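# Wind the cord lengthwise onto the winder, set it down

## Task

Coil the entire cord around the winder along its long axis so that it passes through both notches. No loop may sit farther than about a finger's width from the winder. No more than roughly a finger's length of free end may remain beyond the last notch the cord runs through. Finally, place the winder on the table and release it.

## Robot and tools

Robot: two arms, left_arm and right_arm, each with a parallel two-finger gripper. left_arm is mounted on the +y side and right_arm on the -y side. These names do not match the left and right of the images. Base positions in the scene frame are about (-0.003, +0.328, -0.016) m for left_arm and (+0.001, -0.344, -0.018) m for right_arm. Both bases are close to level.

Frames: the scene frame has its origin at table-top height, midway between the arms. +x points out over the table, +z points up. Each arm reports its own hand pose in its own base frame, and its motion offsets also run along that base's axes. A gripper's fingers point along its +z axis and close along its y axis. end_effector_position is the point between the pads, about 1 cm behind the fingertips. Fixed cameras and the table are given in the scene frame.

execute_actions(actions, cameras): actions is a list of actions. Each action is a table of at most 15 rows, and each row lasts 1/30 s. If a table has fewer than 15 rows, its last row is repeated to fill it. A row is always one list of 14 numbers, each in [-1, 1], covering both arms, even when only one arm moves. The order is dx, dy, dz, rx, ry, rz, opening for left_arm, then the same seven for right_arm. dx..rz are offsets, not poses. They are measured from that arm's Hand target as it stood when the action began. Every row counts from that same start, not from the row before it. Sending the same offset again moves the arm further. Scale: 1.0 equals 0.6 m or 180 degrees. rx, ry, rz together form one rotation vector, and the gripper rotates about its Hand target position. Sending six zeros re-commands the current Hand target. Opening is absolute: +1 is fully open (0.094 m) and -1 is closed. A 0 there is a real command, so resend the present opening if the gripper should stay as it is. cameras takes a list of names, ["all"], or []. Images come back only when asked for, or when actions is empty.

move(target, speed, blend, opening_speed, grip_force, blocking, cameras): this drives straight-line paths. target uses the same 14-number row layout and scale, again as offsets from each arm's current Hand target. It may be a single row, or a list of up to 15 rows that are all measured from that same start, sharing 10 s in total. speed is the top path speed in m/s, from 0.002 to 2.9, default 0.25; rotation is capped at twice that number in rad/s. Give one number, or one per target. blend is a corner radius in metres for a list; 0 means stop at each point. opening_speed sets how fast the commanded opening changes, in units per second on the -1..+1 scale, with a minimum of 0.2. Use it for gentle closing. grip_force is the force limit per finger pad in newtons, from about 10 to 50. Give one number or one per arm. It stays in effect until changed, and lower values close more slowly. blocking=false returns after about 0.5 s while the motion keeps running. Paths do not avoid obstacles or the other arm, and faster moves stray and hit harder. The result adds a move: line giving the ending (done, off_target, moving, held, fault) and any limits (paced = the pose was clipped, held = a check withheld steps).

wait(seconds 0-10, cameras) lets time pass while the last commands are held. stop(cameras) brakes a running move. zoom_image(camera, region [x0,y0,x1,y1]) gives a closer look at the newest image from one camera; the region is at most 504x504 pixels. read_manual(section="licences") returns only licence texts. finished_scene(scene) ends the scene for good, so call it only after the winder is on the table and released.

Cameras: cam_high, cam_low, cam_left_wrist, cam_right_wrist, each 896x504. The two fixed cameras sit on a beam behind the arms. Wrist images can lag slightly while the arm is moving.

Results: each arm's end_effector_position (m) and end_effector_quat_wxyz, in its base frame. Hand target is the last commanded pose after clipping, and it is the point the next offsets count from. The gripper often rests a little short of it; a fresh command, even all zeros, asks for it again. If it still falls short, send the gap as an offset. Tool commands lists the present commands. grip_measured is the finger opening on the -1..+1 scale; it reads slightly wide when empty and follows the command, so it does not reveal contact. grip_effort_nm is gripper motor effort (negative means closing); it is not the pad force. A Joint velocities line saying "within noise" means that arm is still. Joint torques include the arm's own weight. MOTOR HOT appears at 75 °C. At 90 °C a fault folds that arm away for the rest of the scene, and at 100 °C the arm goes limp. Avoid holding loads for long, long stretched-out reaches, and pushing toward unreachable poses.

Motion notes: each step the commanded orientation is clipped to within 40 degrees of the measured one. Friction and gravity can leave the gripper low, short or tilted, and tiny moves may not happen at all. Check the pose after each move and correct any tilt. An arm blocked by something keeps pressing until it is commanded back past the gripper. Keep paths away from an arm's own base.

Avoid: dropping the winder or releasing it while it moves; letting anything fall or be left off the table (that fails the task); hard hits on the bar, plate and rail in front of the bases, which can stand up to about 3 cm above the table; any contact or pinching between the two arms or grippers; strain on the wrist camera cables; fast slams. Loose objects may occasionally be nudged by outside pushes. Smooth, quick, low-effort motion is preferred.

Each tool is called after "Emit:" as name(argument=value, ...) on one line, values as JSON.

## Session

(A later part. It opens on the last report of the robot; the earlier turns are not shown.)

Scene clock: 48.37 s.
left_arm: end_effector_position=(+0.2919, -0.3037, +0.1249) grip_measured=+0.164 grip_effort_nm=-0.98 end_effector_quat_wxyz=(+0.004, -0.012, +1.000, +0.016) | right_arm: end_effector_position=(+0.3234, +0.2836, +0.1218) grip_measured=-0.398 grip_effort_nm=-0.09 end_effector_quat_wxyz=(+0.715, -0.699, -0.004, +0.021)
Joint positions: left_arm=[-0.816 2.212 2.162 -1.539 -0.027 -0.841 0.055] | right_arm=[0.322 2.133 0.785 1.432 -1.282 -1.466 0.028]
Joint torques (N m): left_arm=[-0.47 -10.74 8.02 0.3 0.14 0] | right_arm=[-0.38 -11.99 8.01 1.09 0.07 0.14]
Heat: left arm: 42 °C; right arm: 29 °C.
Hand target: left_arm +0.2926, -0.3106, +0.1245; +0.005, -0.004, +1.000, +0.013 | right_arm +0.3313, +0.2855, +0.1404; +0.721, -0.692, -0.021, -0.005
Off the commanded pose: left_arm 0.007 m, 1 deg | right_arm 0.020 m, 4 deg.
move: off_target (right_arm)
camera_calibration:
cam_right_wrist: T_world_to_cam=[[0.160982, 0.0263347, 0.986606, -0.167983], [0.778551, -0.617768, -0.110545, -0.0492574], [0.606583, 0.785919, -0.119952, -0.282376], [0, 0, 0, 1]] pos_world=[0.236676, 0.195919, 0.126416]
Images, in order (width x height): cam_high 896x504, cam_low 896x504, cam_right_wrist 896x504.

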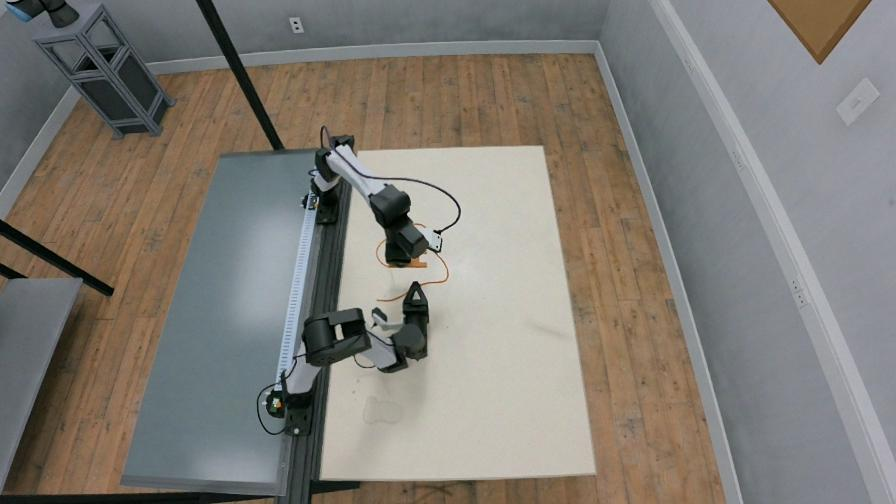

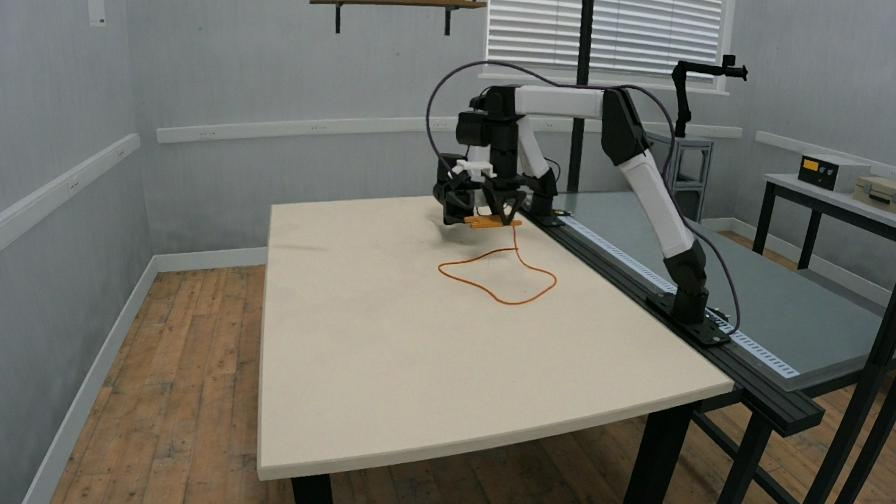

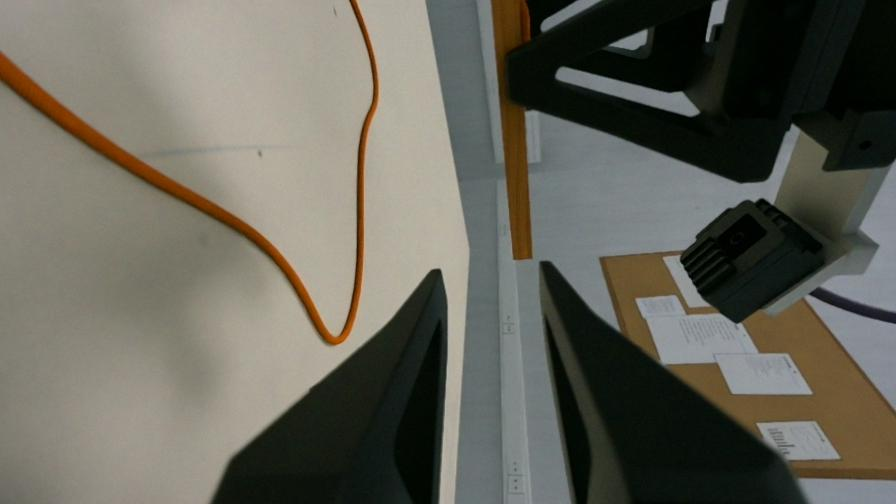

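Emit:
move(target=[0, 0, 0, 0, 0, 0, 0.04, 0.0085, 0.02, 0.0195, 0, 0, 0, -0.4], speed=0.12, cameras=["cam_right_wrist", "cam_high"])

Emit:
zoom_image(camera="cam_high", region=[370, 225, 450, 315])

Scene clock: 50.77 s.
left_arm: end_effector_position=(+0.2919, -0.3037, +0.1249) grip_measured=+0.164 grip_effort_nm=-0.99 end_effector_quat_wxyz=(+0.004, -0.012, +1.000, +0.016) | right_arm: end_effector_position=(+0.3300, +0.2945, +0.1307) grip_measured=-0.398 grip_effort_nm=-0.09 end_effector_quat_wxyz=(+0.715, -0.699, -0.002, +0.020)
Joint positions: left_arm=[-0.816 2.212 2.162 -1.539 -0.027 -0.841 0.055] | right_arm=[0.345 2.112 0.827 1.358 -1.255 -1.477 0.028]
Joint torques (N m): left_arm=[-0.42 -10.71 8.01 0.3 0.15 0] | right_arm=[-0.08 -12.68 8.43 1.1 0.05 0.15]
Heat: left arm: 43 °C; right arm: 30 °C.
Hand target: left_arm +0.2926, -0.3106, +0.1245; +0.005, -0.004, +1.000, +0.013 | right_arm +0.3364, +0.2974, +0.1522; +0.721, -0.692, -0.021, -0.005
Off the commanded pose: left_arm 0.007 m, 1 deg | right_arm 0.023 m, 4 deg.
move: off_target (right_arm)
camera_calibration:
cam_right_wrist: T_world_to_cam=[[0.162917, 0.0275965, 0.986254, -0.179066], [0.776116, -0.620774, -0.110835, -0.0450546], [0.609182, 0.783504, -0.122553, -0.293735], [0, 0, 0, 1]] pos_world=[0.243079, 0.207115, 0.135613]
Images, in order (width x height): cam_high 896x504, cam_right_wrist 896x504.

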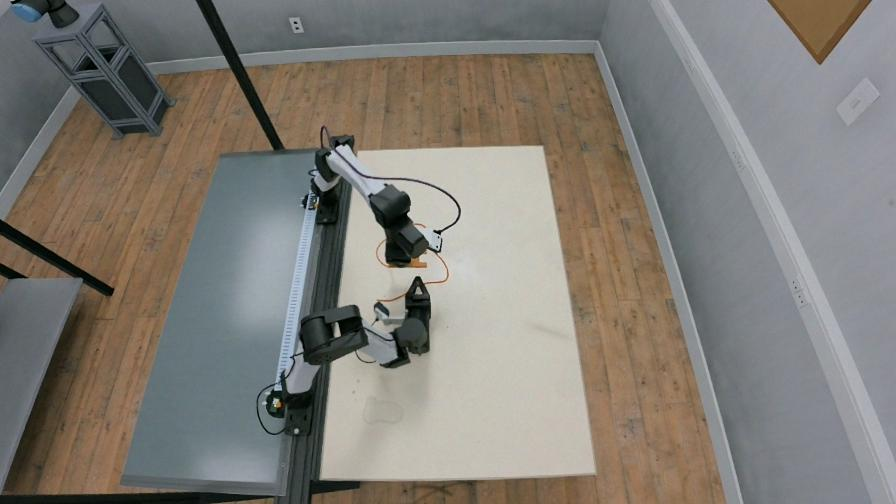

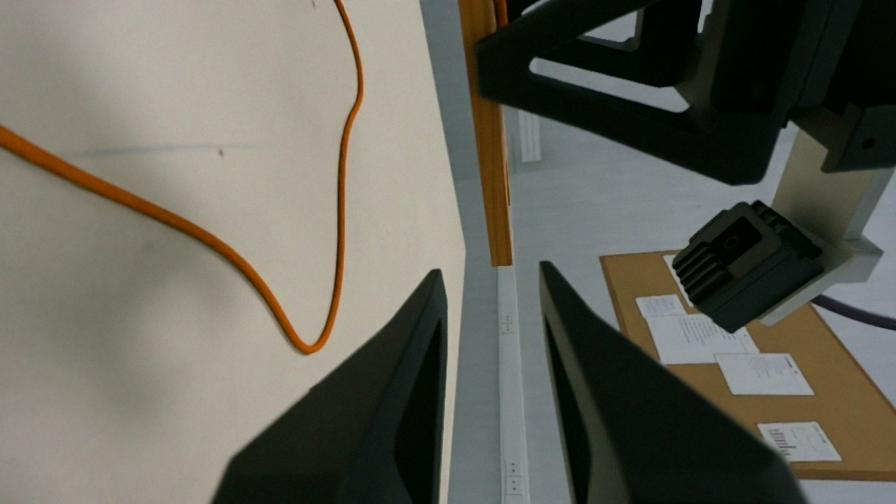

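Scaled by 5.600 from the camera's 896x504 image, which has a finer 1280x720 frame.

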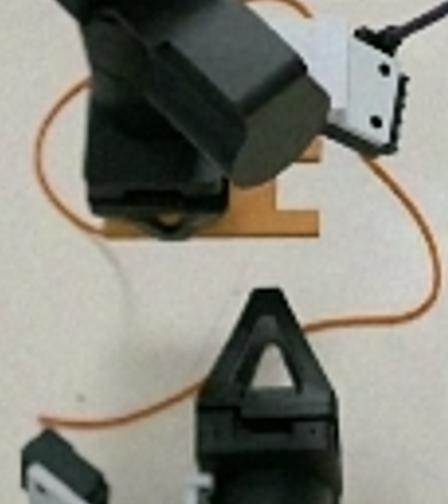

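Emit:
move(target=[0, 0, 0, 0, 0, 0, 0.04, 0, 0.0792, 0.0085, 0, 0, 0, -0.4], speed=0.06, cameras=["cam_right_wrist", "cam_high", "cam_low", "cam_left_wrist"])

Emit:
zoom_image(camera="cam_high", region=[370, 225, 450, 315])

Emit:
zoom_image(camera="cam_low", region=[430, 140, 560, 270])

Scene clock: 53.40 s.
left_arm: end_effector_position=(+0.2919, -0.3037, +0.1249) grip_measured=+0.164 grip_effort_nm=-0.99 end_effector_quat_wxyz=(+0.004, -0.012, +1.000, +0.016) | right_arm: end_effector_position=(+0.3292, +0.3420, +0.1411) grip_measured=-0.398 grip_effort_nm=-0.09 end_effector_quat_wxyz=(+0.715, -0.699, -0.009, +0.014)
Joint positions: left_arm=[-0.816 2.212 2.162 -1.539 -0.027 -0.841 0.055] | right_arm=[0.465 2.112 0.913 1.254 -1.138 -1.515 0.028]
Joint torques (N m): left_arm=[-0.4 -10.77 8.02 0.32 0.14 0.01] | right_arm=[-0.27 -11.33 9.36 1.16 0.03 0.15]
Heat: left arm: 43 °C; right arm: 31 °C.
Hand target: left_arm +0.2926, -0.3106, +0.1245; +0.005, -0.004, +1.000, +0.013 | right_arm +0.3364, +0.3451, +0.1573; +0.721, -0.692, -0.021, -0.005
Off the commanded pose: left_arm 0.007 m, 1 deg | right_arm 0.018 m, 3 deg.
move: off_target (right_arm)
camera_calibration:
cam_left_wrist: T_world_to_cam=[[-0.127559, -0.986933, -0.0984458, -0.237156], [-0.771799, 0.0364301, 0.634822, 0.169672], [-0.622941, 0.156957, -0.766361, 0.44805], [0, 0, 0, 1]] pos_world=[0.37981, -0.310563, 0.212309]
cam_right_wrist: T_world_to_cam=[[0.145165, 0.0269393, 0.989041, -0.184866], [0.778999, -0.619404, -0.0974656, -0.017085], [0.60999, 0.78461, -0.110902, -0.3314], [0, 0, 0, 1]] pos_world=[0.242296, 0.254417, 0.144422]

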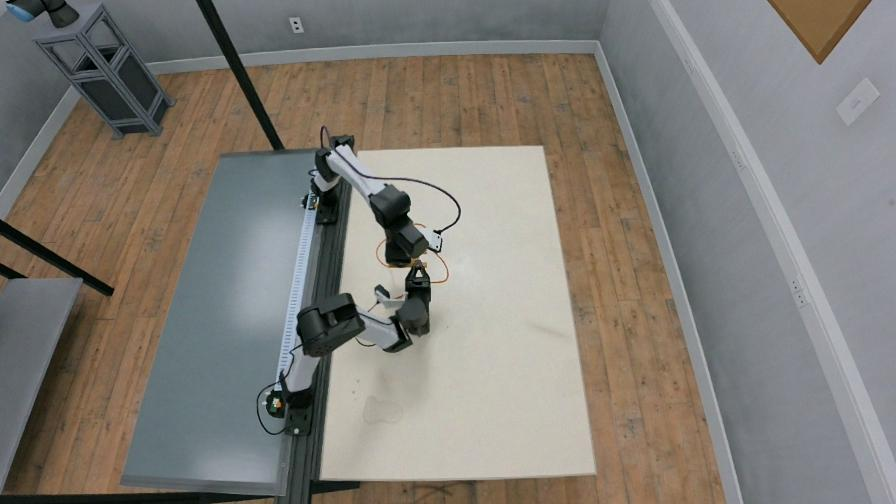

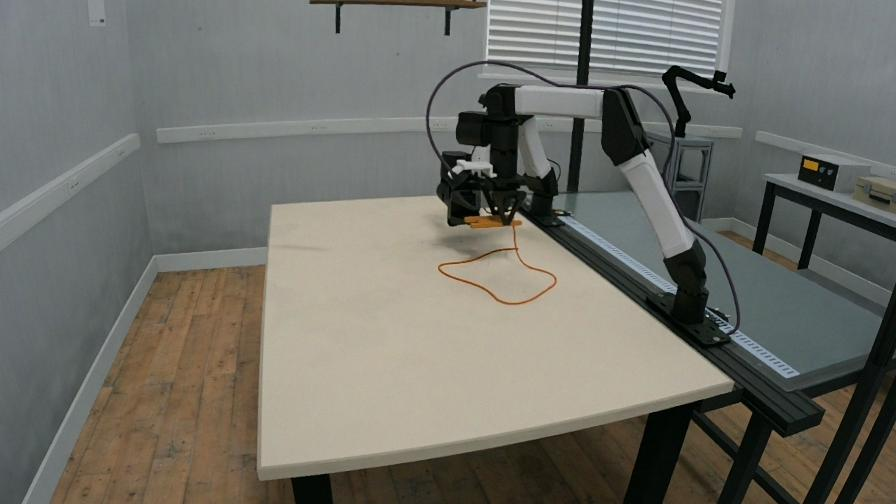

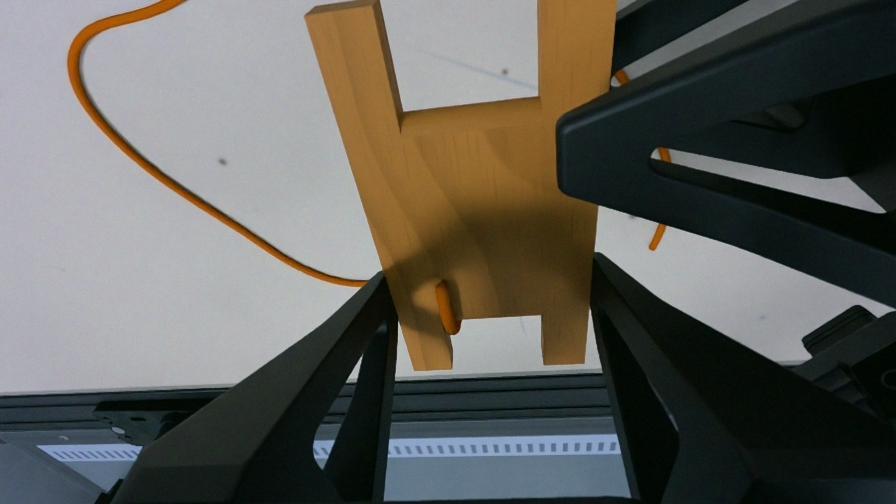

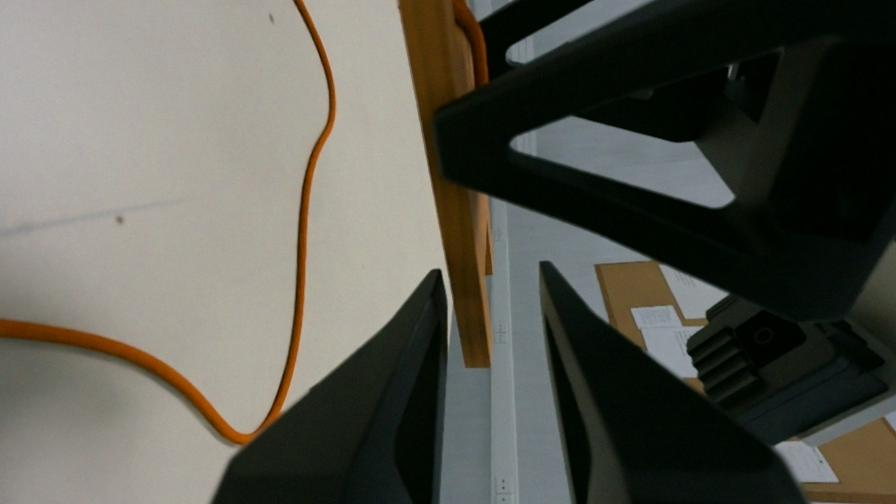

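Scaled by 5.600 from the camera's 896x504 image, which has a finer 1280x720 frame.

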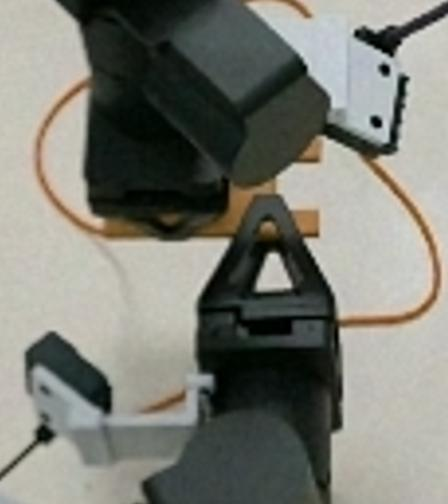

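Scaled by 3.877 from the camera's 896x504 image, which has a finer 1280x720 frame.

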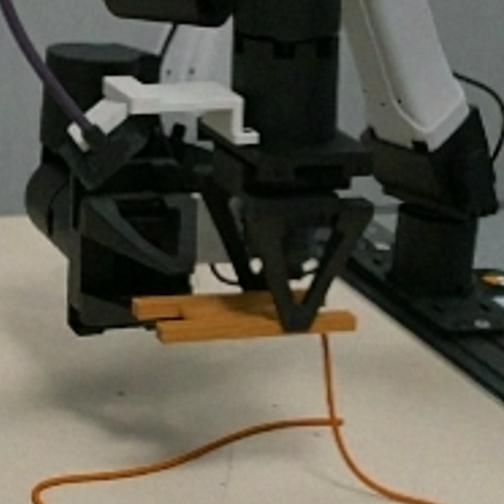

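Emit:
move(target=[0,0,0,0,0,0,0.04, 0,0,-0.012,0,0,0,-0.4], speed=0.05, cameras=["cam_right_wrist","cam_low"])

Scene clock: 56.43 s.
left_arm: end_effector_position=(+0.2919, -0.3037, +0.1249) grip_measured=+0.164 grip_effort_nm=-0.99 end_effector_quat_wxyz=(+0.004, -0.012, +1.000, +0.016) | right_arm: end_effector_position=(+0.3293, +0.3420, +0.1411) grip_measured=-0.398 grip_effort_nm=-0.09 end_effector_quat_wxyz=(+0.715, -0.699, -0.009, +0.014)
Joint positions: left_arm=[-0.816 2.212 2.162 -1.539 -0.027 -0.841 0.055] | right_arm=[0.465 2.112 0.913 1.254 -1.137 -1.516 0.028]
Joint torques (N m): left_arm=[-0.42 -10.77 8.03 0.3 0.14 0] | right_arm=[-0.27 -9.11 9.17 1.37 0.03 0.16]
Heat: left arm: 44 °C; right arm: 31 °C.
Hand target: left_arm +0.2926, -0.3106, +0.1245; +0.005, -0.004, +1.000, +0.013 | right_arm +0.3364, +0.3451, +0.1501; +0.721, -0.692, -0.021, -0.005
Off the commanded pose: left_arm 0.007 m, 1 deg | right_arm 0.012 m, 3 deg.
move: off_target (right_arm)
camera_calibration:
cam_right_wrist: T_world_to_cam=[[0.143693, 0.0267717, 0.98926, -0.184316], [0.778868, -0.619741, -0.0963612, -0.0172259], [0.610505, 0.78435, -0.109904, -0.331687], [0, 0, 0, 1]] pos_world=[0.242398, 0.254417, 0.144223]
Images, in order (width x height): cam_low 896x504, cam_right_wrist 896x504.

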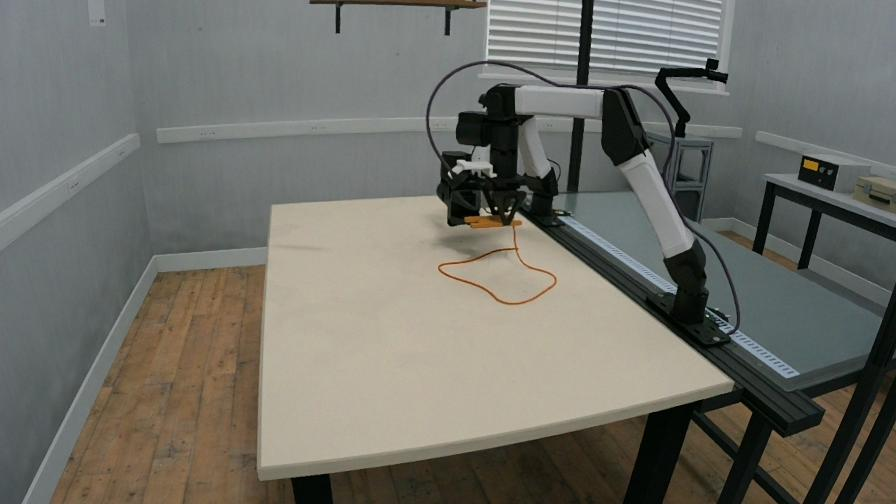

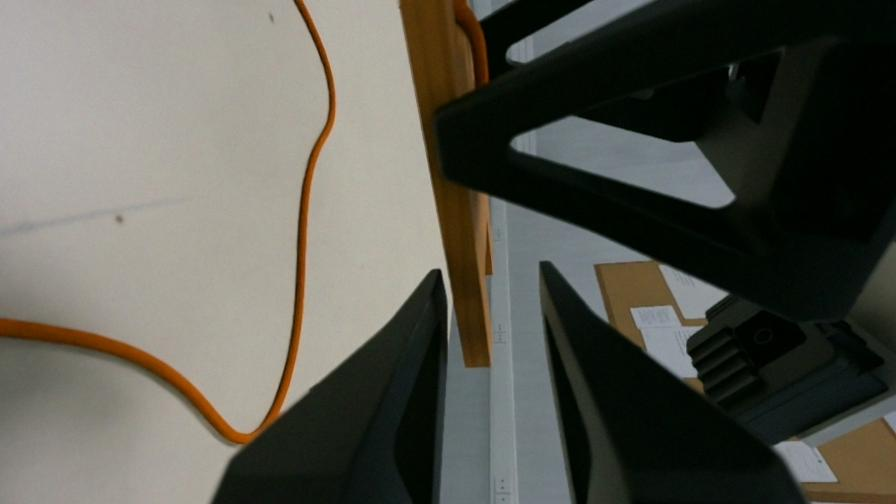

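Emit:
move(target=[0,0,0,0,0,0,0.04, 0,0,-0.012,0,0,0,-0.4], speed=0.05, cameras=["cam_right_wrist"])

Scene clock: 57.47 s.
left_arm: end_effector_position=(+0.2919, -0.3037, +0.1249) grip_measured=+0.164 grip_effort_nm=-0.99 end_effector_quat_wxyz=(+0.004, -0.012, +1.000, +0.016) | right_arm: end_effector_position=(+0.3295, +0.3421, +0.1372) grip_measured=-0.398 grip_effort_nm=-0.09 end_effector_quat_wxyz=(+0.716, -0.698, -0.011, +0.012)
Joint positions: left_arm=[-0.816 2.212 2.162 -1.539 -0.027 -0.841 0.055] | right_arm=[0.465 2.128 0.913 1.274 -1.137 -1.518 0.028]
Joint torques (N m): left_arm=[-0.43 -10.73 8.02 0.31 0.14 0] | right_arm=[-0.27 -8.43 8.88 1.4 0.03 0.16]
Heat: left arm: 44 °C; right arm: 31 °C.
Hand target: left_arm +0.2926, -0.3106, +0.1245; +0.005, -0.004, +1.000, +0.013 | right_arm +0.3364, +0.3451, +0.1429; +0.721, -0.692, -0.021, -0.005
Off the commanded pose: left_arm 0.007 m, 1 deg | right_arm 0.009 m, 2 deg.
move: done
camera_calibration:
cam_right_wrist: T_world_to_cam=[[0.13808, 0.0249367, 0.990107, -0.178178], [0.779385, -0.619592, -0.093088, -0.0182992], [0.611141, 0.784528, -0.104989, -0.333212], [0, 0, 0, 1]] pos_world=[0.242504, 0.254519, 0.139728]
Images, in order (width x height): cam_right_wrist 896x504.

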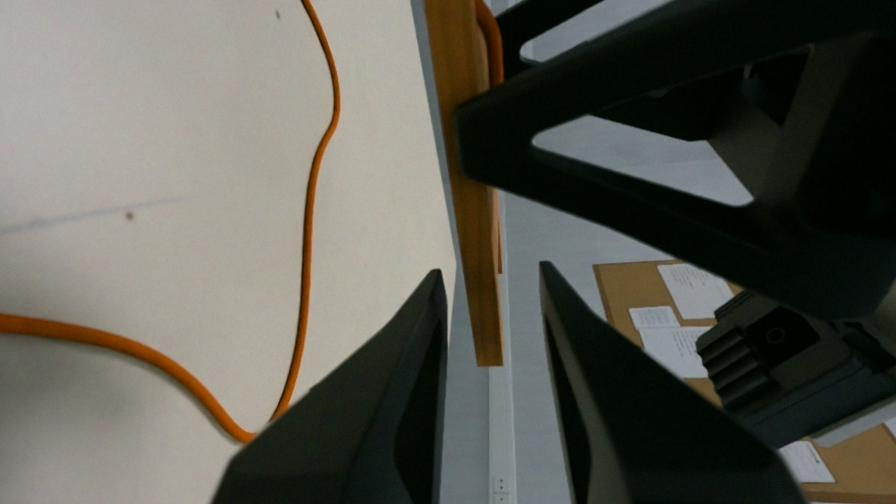

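Emit:
move(target=[0,0,0,0,0,0,0.04, 0,0,0,0,0,0,-0.96], speed=0.05, opening_speed=0.7, cameras=["cam_right_wrist"])

Scene clock: 58.77 s.
left_arm: end_effector_position=(+0.2919, -0.3038, +0.1255) grip_measured=+0.164 grip_effort_nm=-0.98 end_effector_quat_wxyz=(+0.004, -0.012, +1.000, +0.015) | right_arm: end_effector_position=(+0.3297, +0.3421, +0.1362) grip_measured=-0.847 grip_effort_nm=-1.02 end_effector_quat_wxyz=(+0.715, -0.698, -0.011, +0.011)
Joint positions: left_arm=[-0.816 2.212 2.165 -1.54 -0.027 -0.841 0.055] | right_arm=[0.465 2.131 0.913 1.276 -1.137 -1.518 0.007]
Joint torques (N m): left_arm=[-0.44 -10.73 7.83 0.32 0.13 0.01] | right_arm=[-0.27 -8.68 8.87 1.4 0.02 0.17]
Heat: left arm: 44 °C; right arm: 31 °C.
Hand target: left_arm +0.2926, -0.3105, +0.1245; +0.005, -0.004, +1.000, +0.013 | right_arm +0.3364, +0.3451, +0.1429; +0.721, -0.692, -0.021, -0.005
Off the commanded pose: left_arm 0.007 m, 1 deg | right_arm 0.010 m, 2 deg.
move: done
camera_calibration:
cam_right_wrist: T_world_to_cam=[[0.138766, 0.0252008, 0.990005, -0.177437], [0.778862, -0.620204, -0.0933832, -0.018163], [0.611652, 0.784035, -0.105691, -0.333418], [0, 0, 0, 1]] pos_world=[0.242704, 0.254618, 0.138728]
Images, in order (width x height): cam_right_wrist 896x504.

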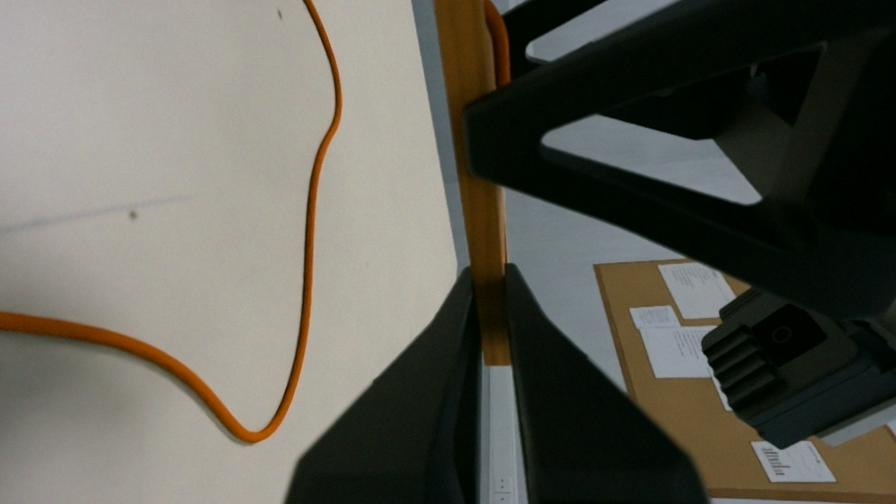

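Emit:
move(target=[[0,0.011,0,0,0,0,0.65, 0,0,0,0,0,0,-0.96],[0,0.011,0.05,0,0,0,0.65, 0,0,0,0,0,0,-0.96]], speed=0.1, cameras=["cam_right_wrist","cam_left_wrist","cam_low","cam_high"])

Scene clock: 65.70 s.
left_arm: end_effector_position=(+0.2888, -0.3007, +0.1256) grip_measured=+0.648 grip_effort_nm=0.13 end_effector_quat_wxyz=(-0.002, -0.006, +1.000, +0.022) | right_arm: end_effector_position=(+0.3297, +0.3421, +0.1362) grip_measured=-0.847 grip_effort_nm=-1.03 end_effector_quat_wxyz=(+0.715, -0.698, -0.011, +0.011)
Joint positions: left_arm=[-0.817 2.212 2.165 -1.558 -0.027 -0.829 0.077] | right_arm=[0.465 2.131 0.913 1.276 -1.137 -1.519 0.007]
Joint torques (N m): left_arm=[0.53 -17.85 8.16 0.26 0.13 0.01] | right_arm=[-0.28 -8.69 8.88 1.4 0.02 0.17]
Heat: left arm: 46 °C; right arm: 33 °C.
Hand target: left_arm +0.2925, -0.3040, +0.1545; +0.005, -0.004, +1.000, +0.013 | right_arm +0.3365, +0.3450, +0.1428; +0.721, -0.692, -0.021, -0.005
Off the commanded pose: left_arm 0.029 m, 1 deg | right_arm 0.010 m, 2 deg.
joint sent to its limit (left arm) — joint 4 (wrist pitch), lower limit. The joint targets are off in orientation, not in position.
move: off_target (left_arm)
camera_calibration:
cam_left_wrist: T_world_to_cam=[[-0.140503, -0.984075, -0.108882, -0.228598], [-0.763391, 0.0376468, 0.644839, 0.163324], [-0.630471, 0.173721, -0.756523, 0.452097], [0, 0, 0, 1]] pos_world=[0.377596, -0.309645, 0.211814]
cam_right_wrist: T_world_to_cam=[[0.138404, 0.0252182, 0.990055, -0.17736], [0.778869, -0.620241, -0.0930832, -0.0181975], [0.611725, 0.784006, -0.105486, -0.333457], [0, 0, 0, 1]] pos_world=[0.242705, 0.254618, 0.138728]

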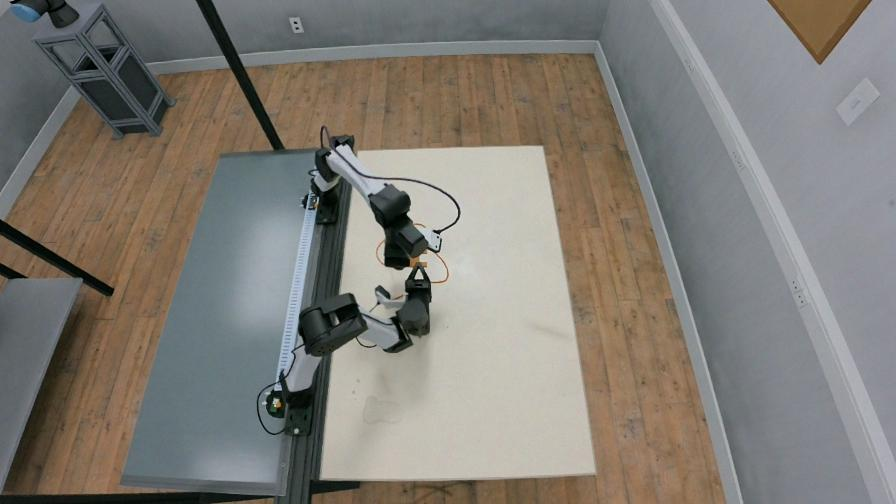

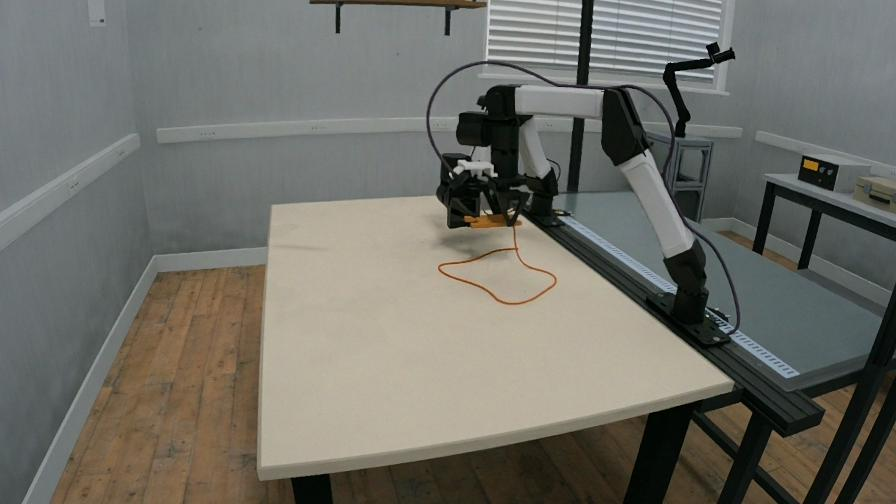

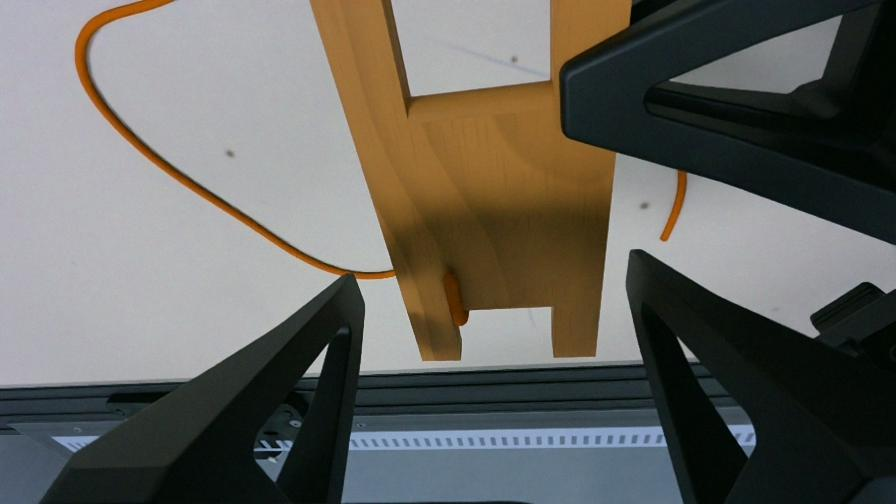

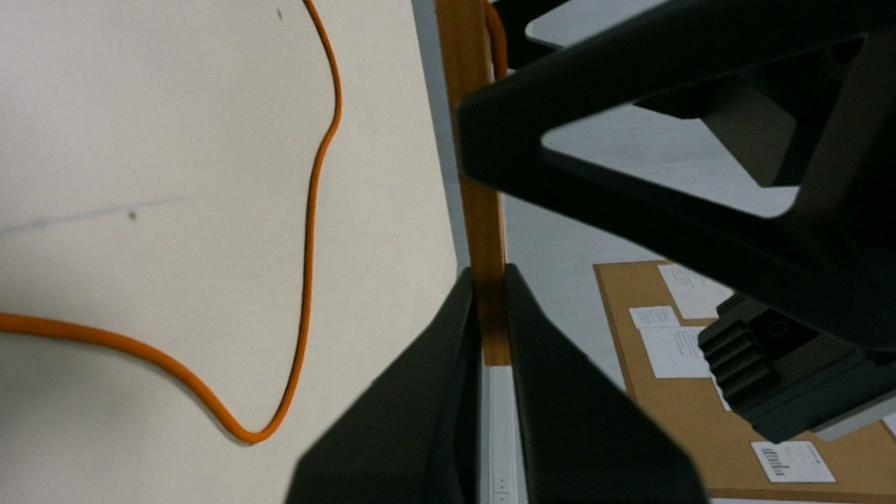

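Emit:
move(target=[0,0,0.05,0,0,0,0.65, 0,0,0,0,0,0,-0.96], speed=0.1, cameras=["cam_right_wrist","cam_left_wrist"])

Scene clock: 66.80 s.
left_arm: end_effector_position=(+0.2907, -0.3028, +0.1628) grip_measured=+0.648 grip_effort_nm=0.13 end_effector_quat_wxyz=(+0.033, -0.006, +0.999, -0.016) | right_arm: end_effector_position=(+0.3297, +0.3421, +0.1362) grip_measured=-0.847 grip_effort_nm=-1.03 end_effector_quat_wxyz=(+0.715, -0.698, -0.011, +0.011)
Joint positions: left_arm=[-0.817 2.137 2.194 -1.559 -0.027 -0.827 0.077] | right_arm=[0.465 2.131 0.913 1.276 -1.137 -1.519 0.007]
Joint torques (N m): left_arm=[0.47 -15.68 7.58 0.51 0.13 0.03] | right_arm=[-0.28 -8.69 8.87 1.4 0.02 0.17]
Heat: left arm: 46 °C; right arm: 33 °C.
Hand target: left_arm +0.2926, -0.3040, +0.1844; +0.005, -0.004, +1.000, +0.013 | right_arm +0.3365, +0.3450, +0.1428; +0.721, -0.692, -0.021, -0.005
Off the commanded pose: left_arm 0.022 m, 5 deg | right_arm 0.010 m, 2 deg.
joint sent to its limit (left arm) — joint 4 (wrist pitch), lower limit. The joint targets are off in orientation, not in position.
move: off_target (left_arm)
camera_calibration:
cam_left_wrist: T_world_to_cam=[[-0.136932, -0.989578, -0.0445452, -0.23957], [-0.80663, 0.0852894, 0.584871, 0.177672], [-0.574976, 0.116019, -0.809902, 0.456822], [0, 0, 0, 1]] pos_world=[0.373173, -0.305227, 0.255394]
cam_right_wrist: T_world_to_cam=[[0.138404, 0.0252182, 0.990055, -0.17736], [0.778869, -0.620241, -0.0930832, -0.0181975], [0.611725, 0.784006, -0.105486, -0.333457], [0, 0, 0, 1]] pos_world=[0.242705, 0.254618, 0.138728]
Images, in order (width x height): cam_left_wrist 896x504, cam_right_wrist 896x504.

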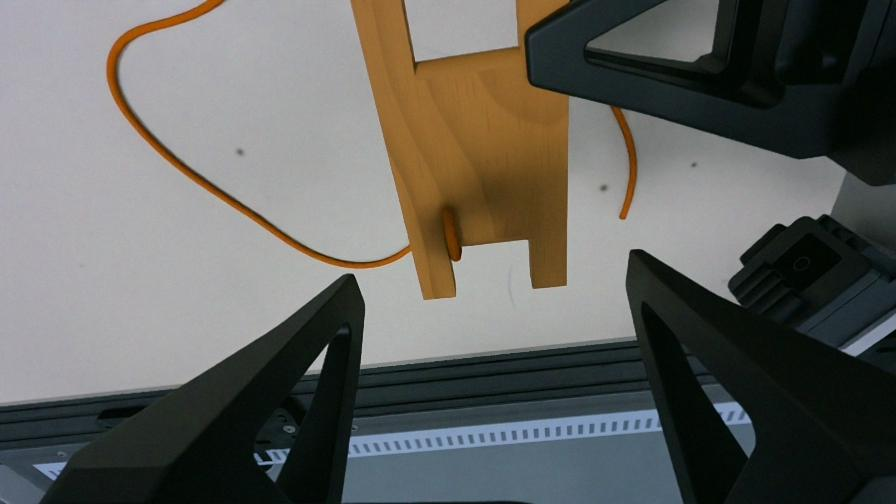

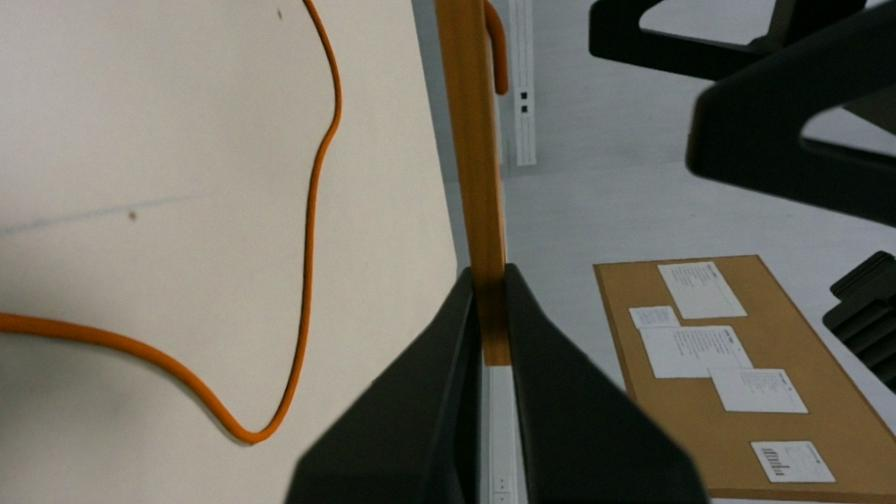

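Emit:
move(target=[[0.034,0.1225,0.048,-0.151,-0.151,-0.159,0.65, 0,-0.0558,0.083,-0.0037,0.0187,-0.0062,-0.96],[0.0663,0.1027,0.181,-0.3774,-0.3780,-0.3980,0.65, 0.0025,-0.0558,0.3403,-0.0037,0.0187,-0.0062,-0.96]], speed=[0.2,0.35], blend=[0.03,0], cameras=["cam_high","cam_low","cam_right_wrist"])

Scene clock: 79.47 s.
left_arm: end_effector_position=(+0.3315, -0.2425, +0.3026) grip_measured=+0.648 grip_effort_nm=0.13 end_effector_quat_wxyz=(+0.505, +0.509, +0.503, -0.482) | right_arm: end_effector_position=(+0.3397, +0.3181, +0.3165) grip_measured=-0.847 grip_effort_nm=-1.03 end_effector_quat_wxyz=(+0.707, -0.705, +0.032, +0.033)
Joint positions: left_arm=[-0.206 1.561 1.072 0.375 1.346 0.141 0.077] | right_arm=[0.401 1.686 1.205 0.487 -1.171 -1.472 0.007]
Joint torques (N m): left_arm=[0.47 -6.09 4.97 1.82 0.39 -0.09] | right_arm=[-1.69 -11.41 13.3 1.19 -0.25 0.17]
Heat: left arm: 47 °C; right arm: 35 °C.
Hand target: left_arm +0.3324, -0.2423, +0.2930; +0.499, +0.506, +0.507, -0.488 | right_arm +0.3379, +0.3116, +0.3469; +0.718, -0.696, +0.007, +0.009
Off the commanded pose: left_arm 0.010 m, 1 deg | right_arm 0.031 m, 4 deg.
move: off_target (right_arm)
camera_calibration:
cam_right_wrist: T_world_to_cam=[[0.230193, 0.0424116, 0.97222, -0.387656], [0.74899, -0.645569, -0.149177, 0.0119544], [0.621309, 0.762523, -0.180372, -0.27451], [0, 0, 0, 1]] pos_world=[0.250838, 0.233479, 0.329156]
Images, in order (width x height): cam_high 896x504, cam_low 896x504, cam_right_wrist 896x504.

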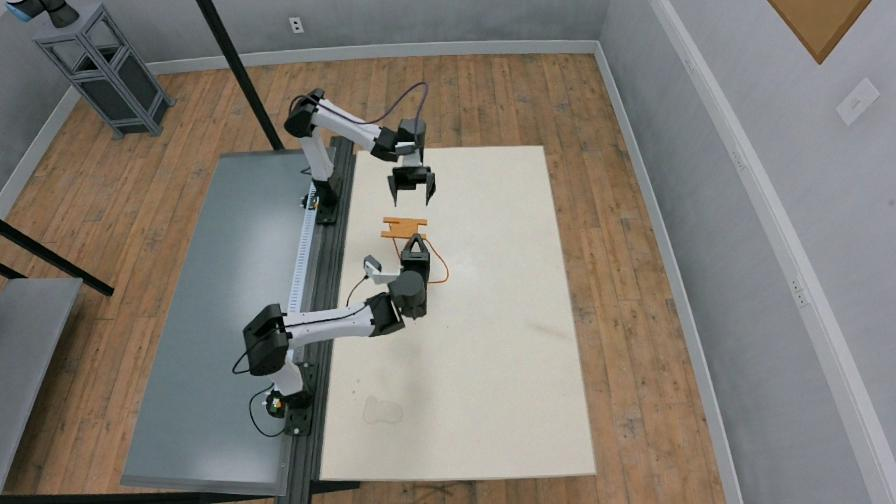

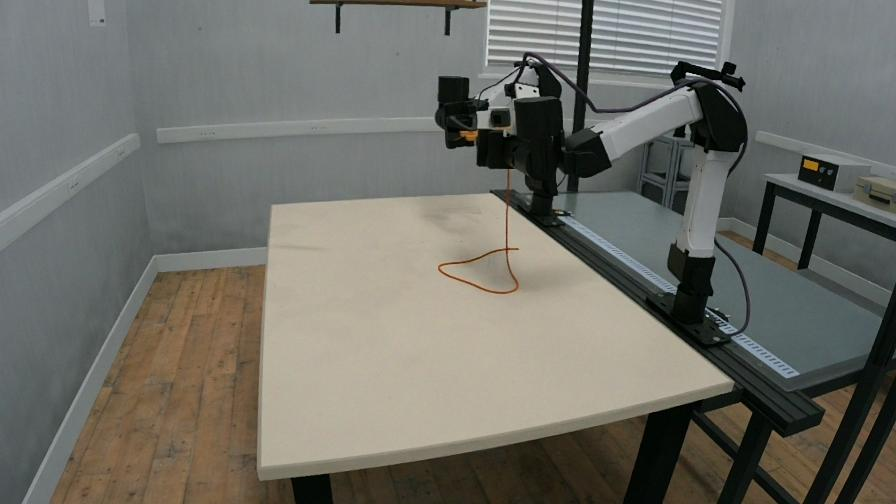

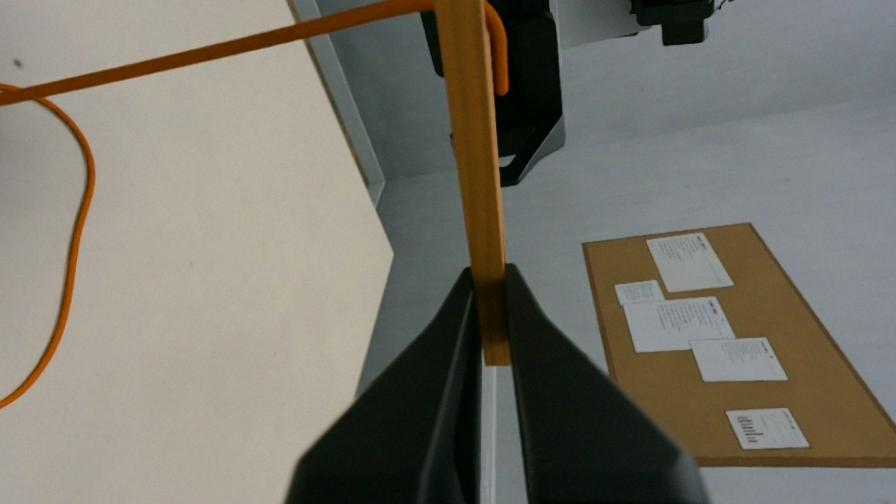

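Emit:
move(target=[[0,0,0,0.005,-0.5,-0.013,0.65, 0,0,0.01,-0.001,0.4998,0.0145,-0.96],[0,0,0,0.005,-0.5,-0.013,0.65, 0,0,0.02,-0.002,0.9994,0.029,-0.96]], speed=[0.6,0.6], blend=[0.02,0], cameras=["cam_high","cam_low","cam_right_wrist","cam_left_wrist"])

Scene clock: 84.37 s.
left_arm: end_effector_position=(+0.3318, -0.2429, +0.2750) grip_measured=+0.648 grip_effort_nm=0.12 end_effector_quat_wxyz=(+0.695, +0.719, +0.017, -0.011) | right_arm: end_effector_position=(+0.3415, +0.3183, +0.3406) grip_measured=-0.847 grip_effort_nm=-1.03 end_effector_quat_wxyz=(-0.028, +0.022, +0.705, +0.708)
Joint positions: left_arm=[-0.206 1.598 1.015 0.425 1.356 1.686 0.077] | right_arm=[0.398 1.68 1.292 0.4 -1.182 1.653 0.007]
Joint torques (N m): left_arm=[0.53 -9.92 8.9 1.48 0.32 -0.09] | right_arm=[-1.42 -11.41 9.72 1.58 -0.13 0.12]
Heat: left arm: 45 °C; right arm: 35 °C.
Hand target: left_arm +0.3323, -0.2423, +0.2930; +0.698, +0.716, +0.000, +0.007 | right_arm +0.3379, +0.3115, +0.3590; -0.008, +0.007, +0.697, +0.717
Off the commanded pose: left_arm 0.018 m, 3 deg | right_arm 0.020 m, 3 deg.
move: off_target (left_arm, right_arm)
camera_calibration:
cam_left_wrist: T_world_to_cam=[[0.113079, -0.0323164, -0.99306, 0.240746], [0.763134, 0.642864, 0.0659776, -0.102712], [0.63627, -0.765299, 0.0973565, -0.301044], [0, 0, 0, 1]] pos_world=[0.242705, -0.156578, 0.27516]
cam_right_wrist: T_world_to_cam=[[-0.20901, 0.0471889, -0.976774, 0.400817], [-0.74549, -0.654126, 0.127919, 0.433005], [-0.632897, 0.754912, 0.171898, 0.0394212], [0, 0, 0, 1]] pos_world=[0.431525, 0.234566, 0.329342]

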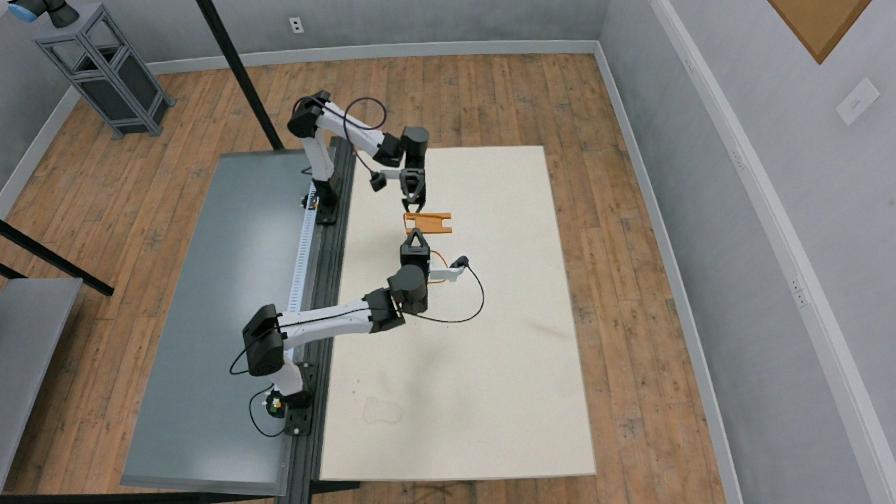

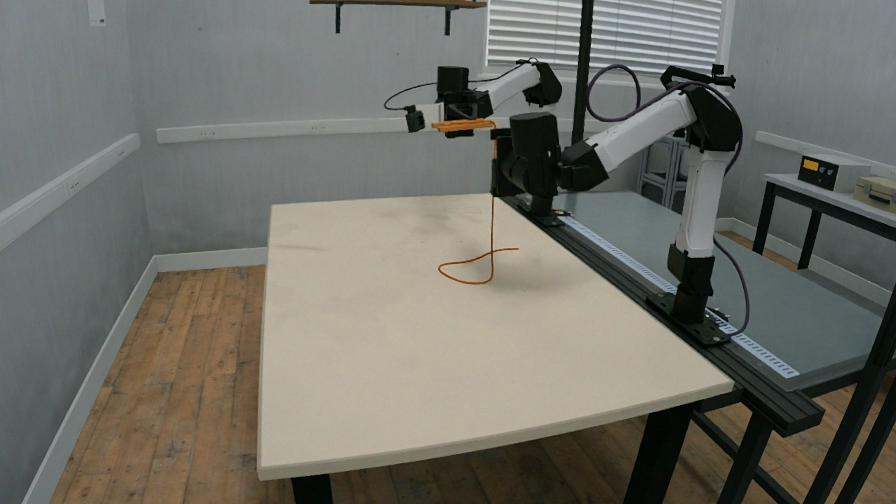

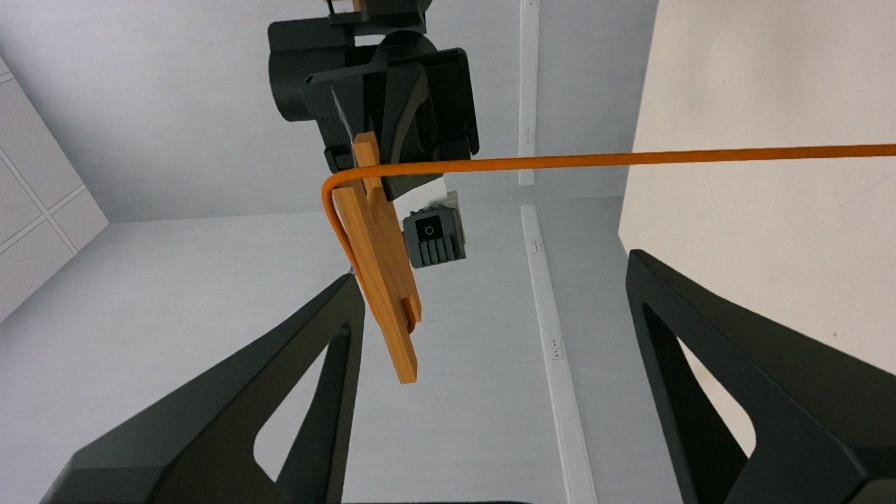

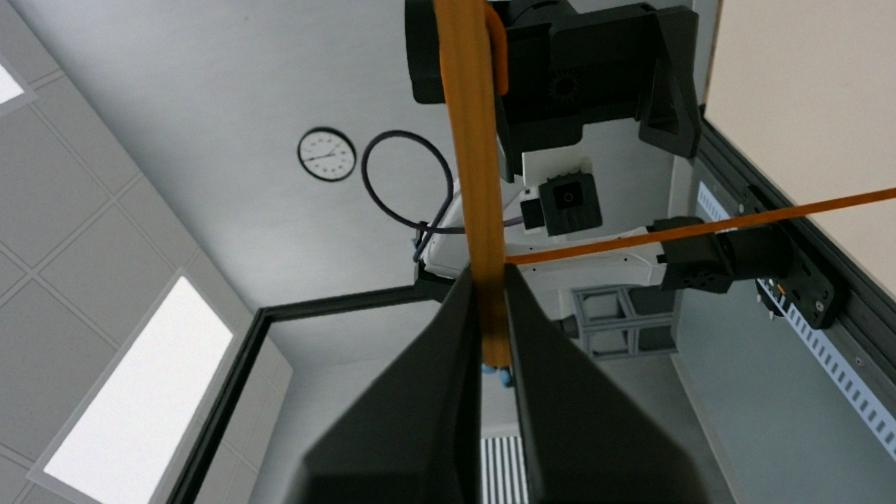

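Emit:
zoom_image(camera="cam_left_wrist", region=[260, 100, 540, 400])

Emit:
zoom_image(camera="cam_high", region=[370, 180, 490, 260])

Scaled by 1.680 from the camera's 896x504 image, which has a finer 1280x720 frame.

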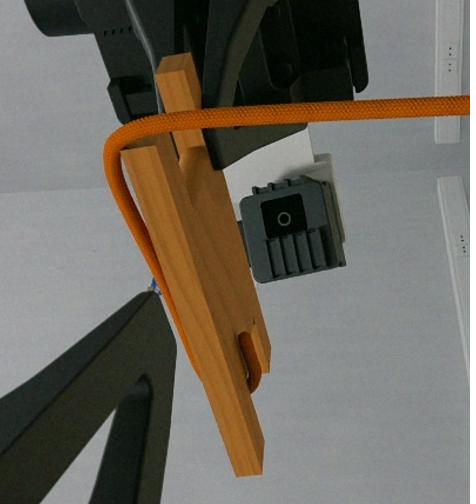

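Scaled by 4.200 from the camera's 896x504 image, which has a finer 1280x720 frame.

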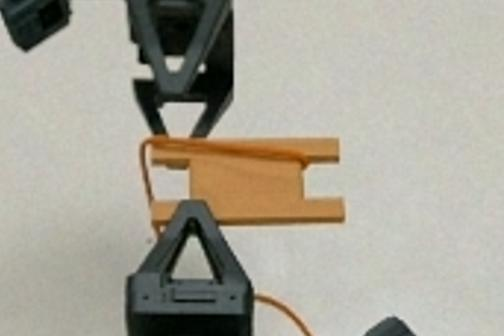

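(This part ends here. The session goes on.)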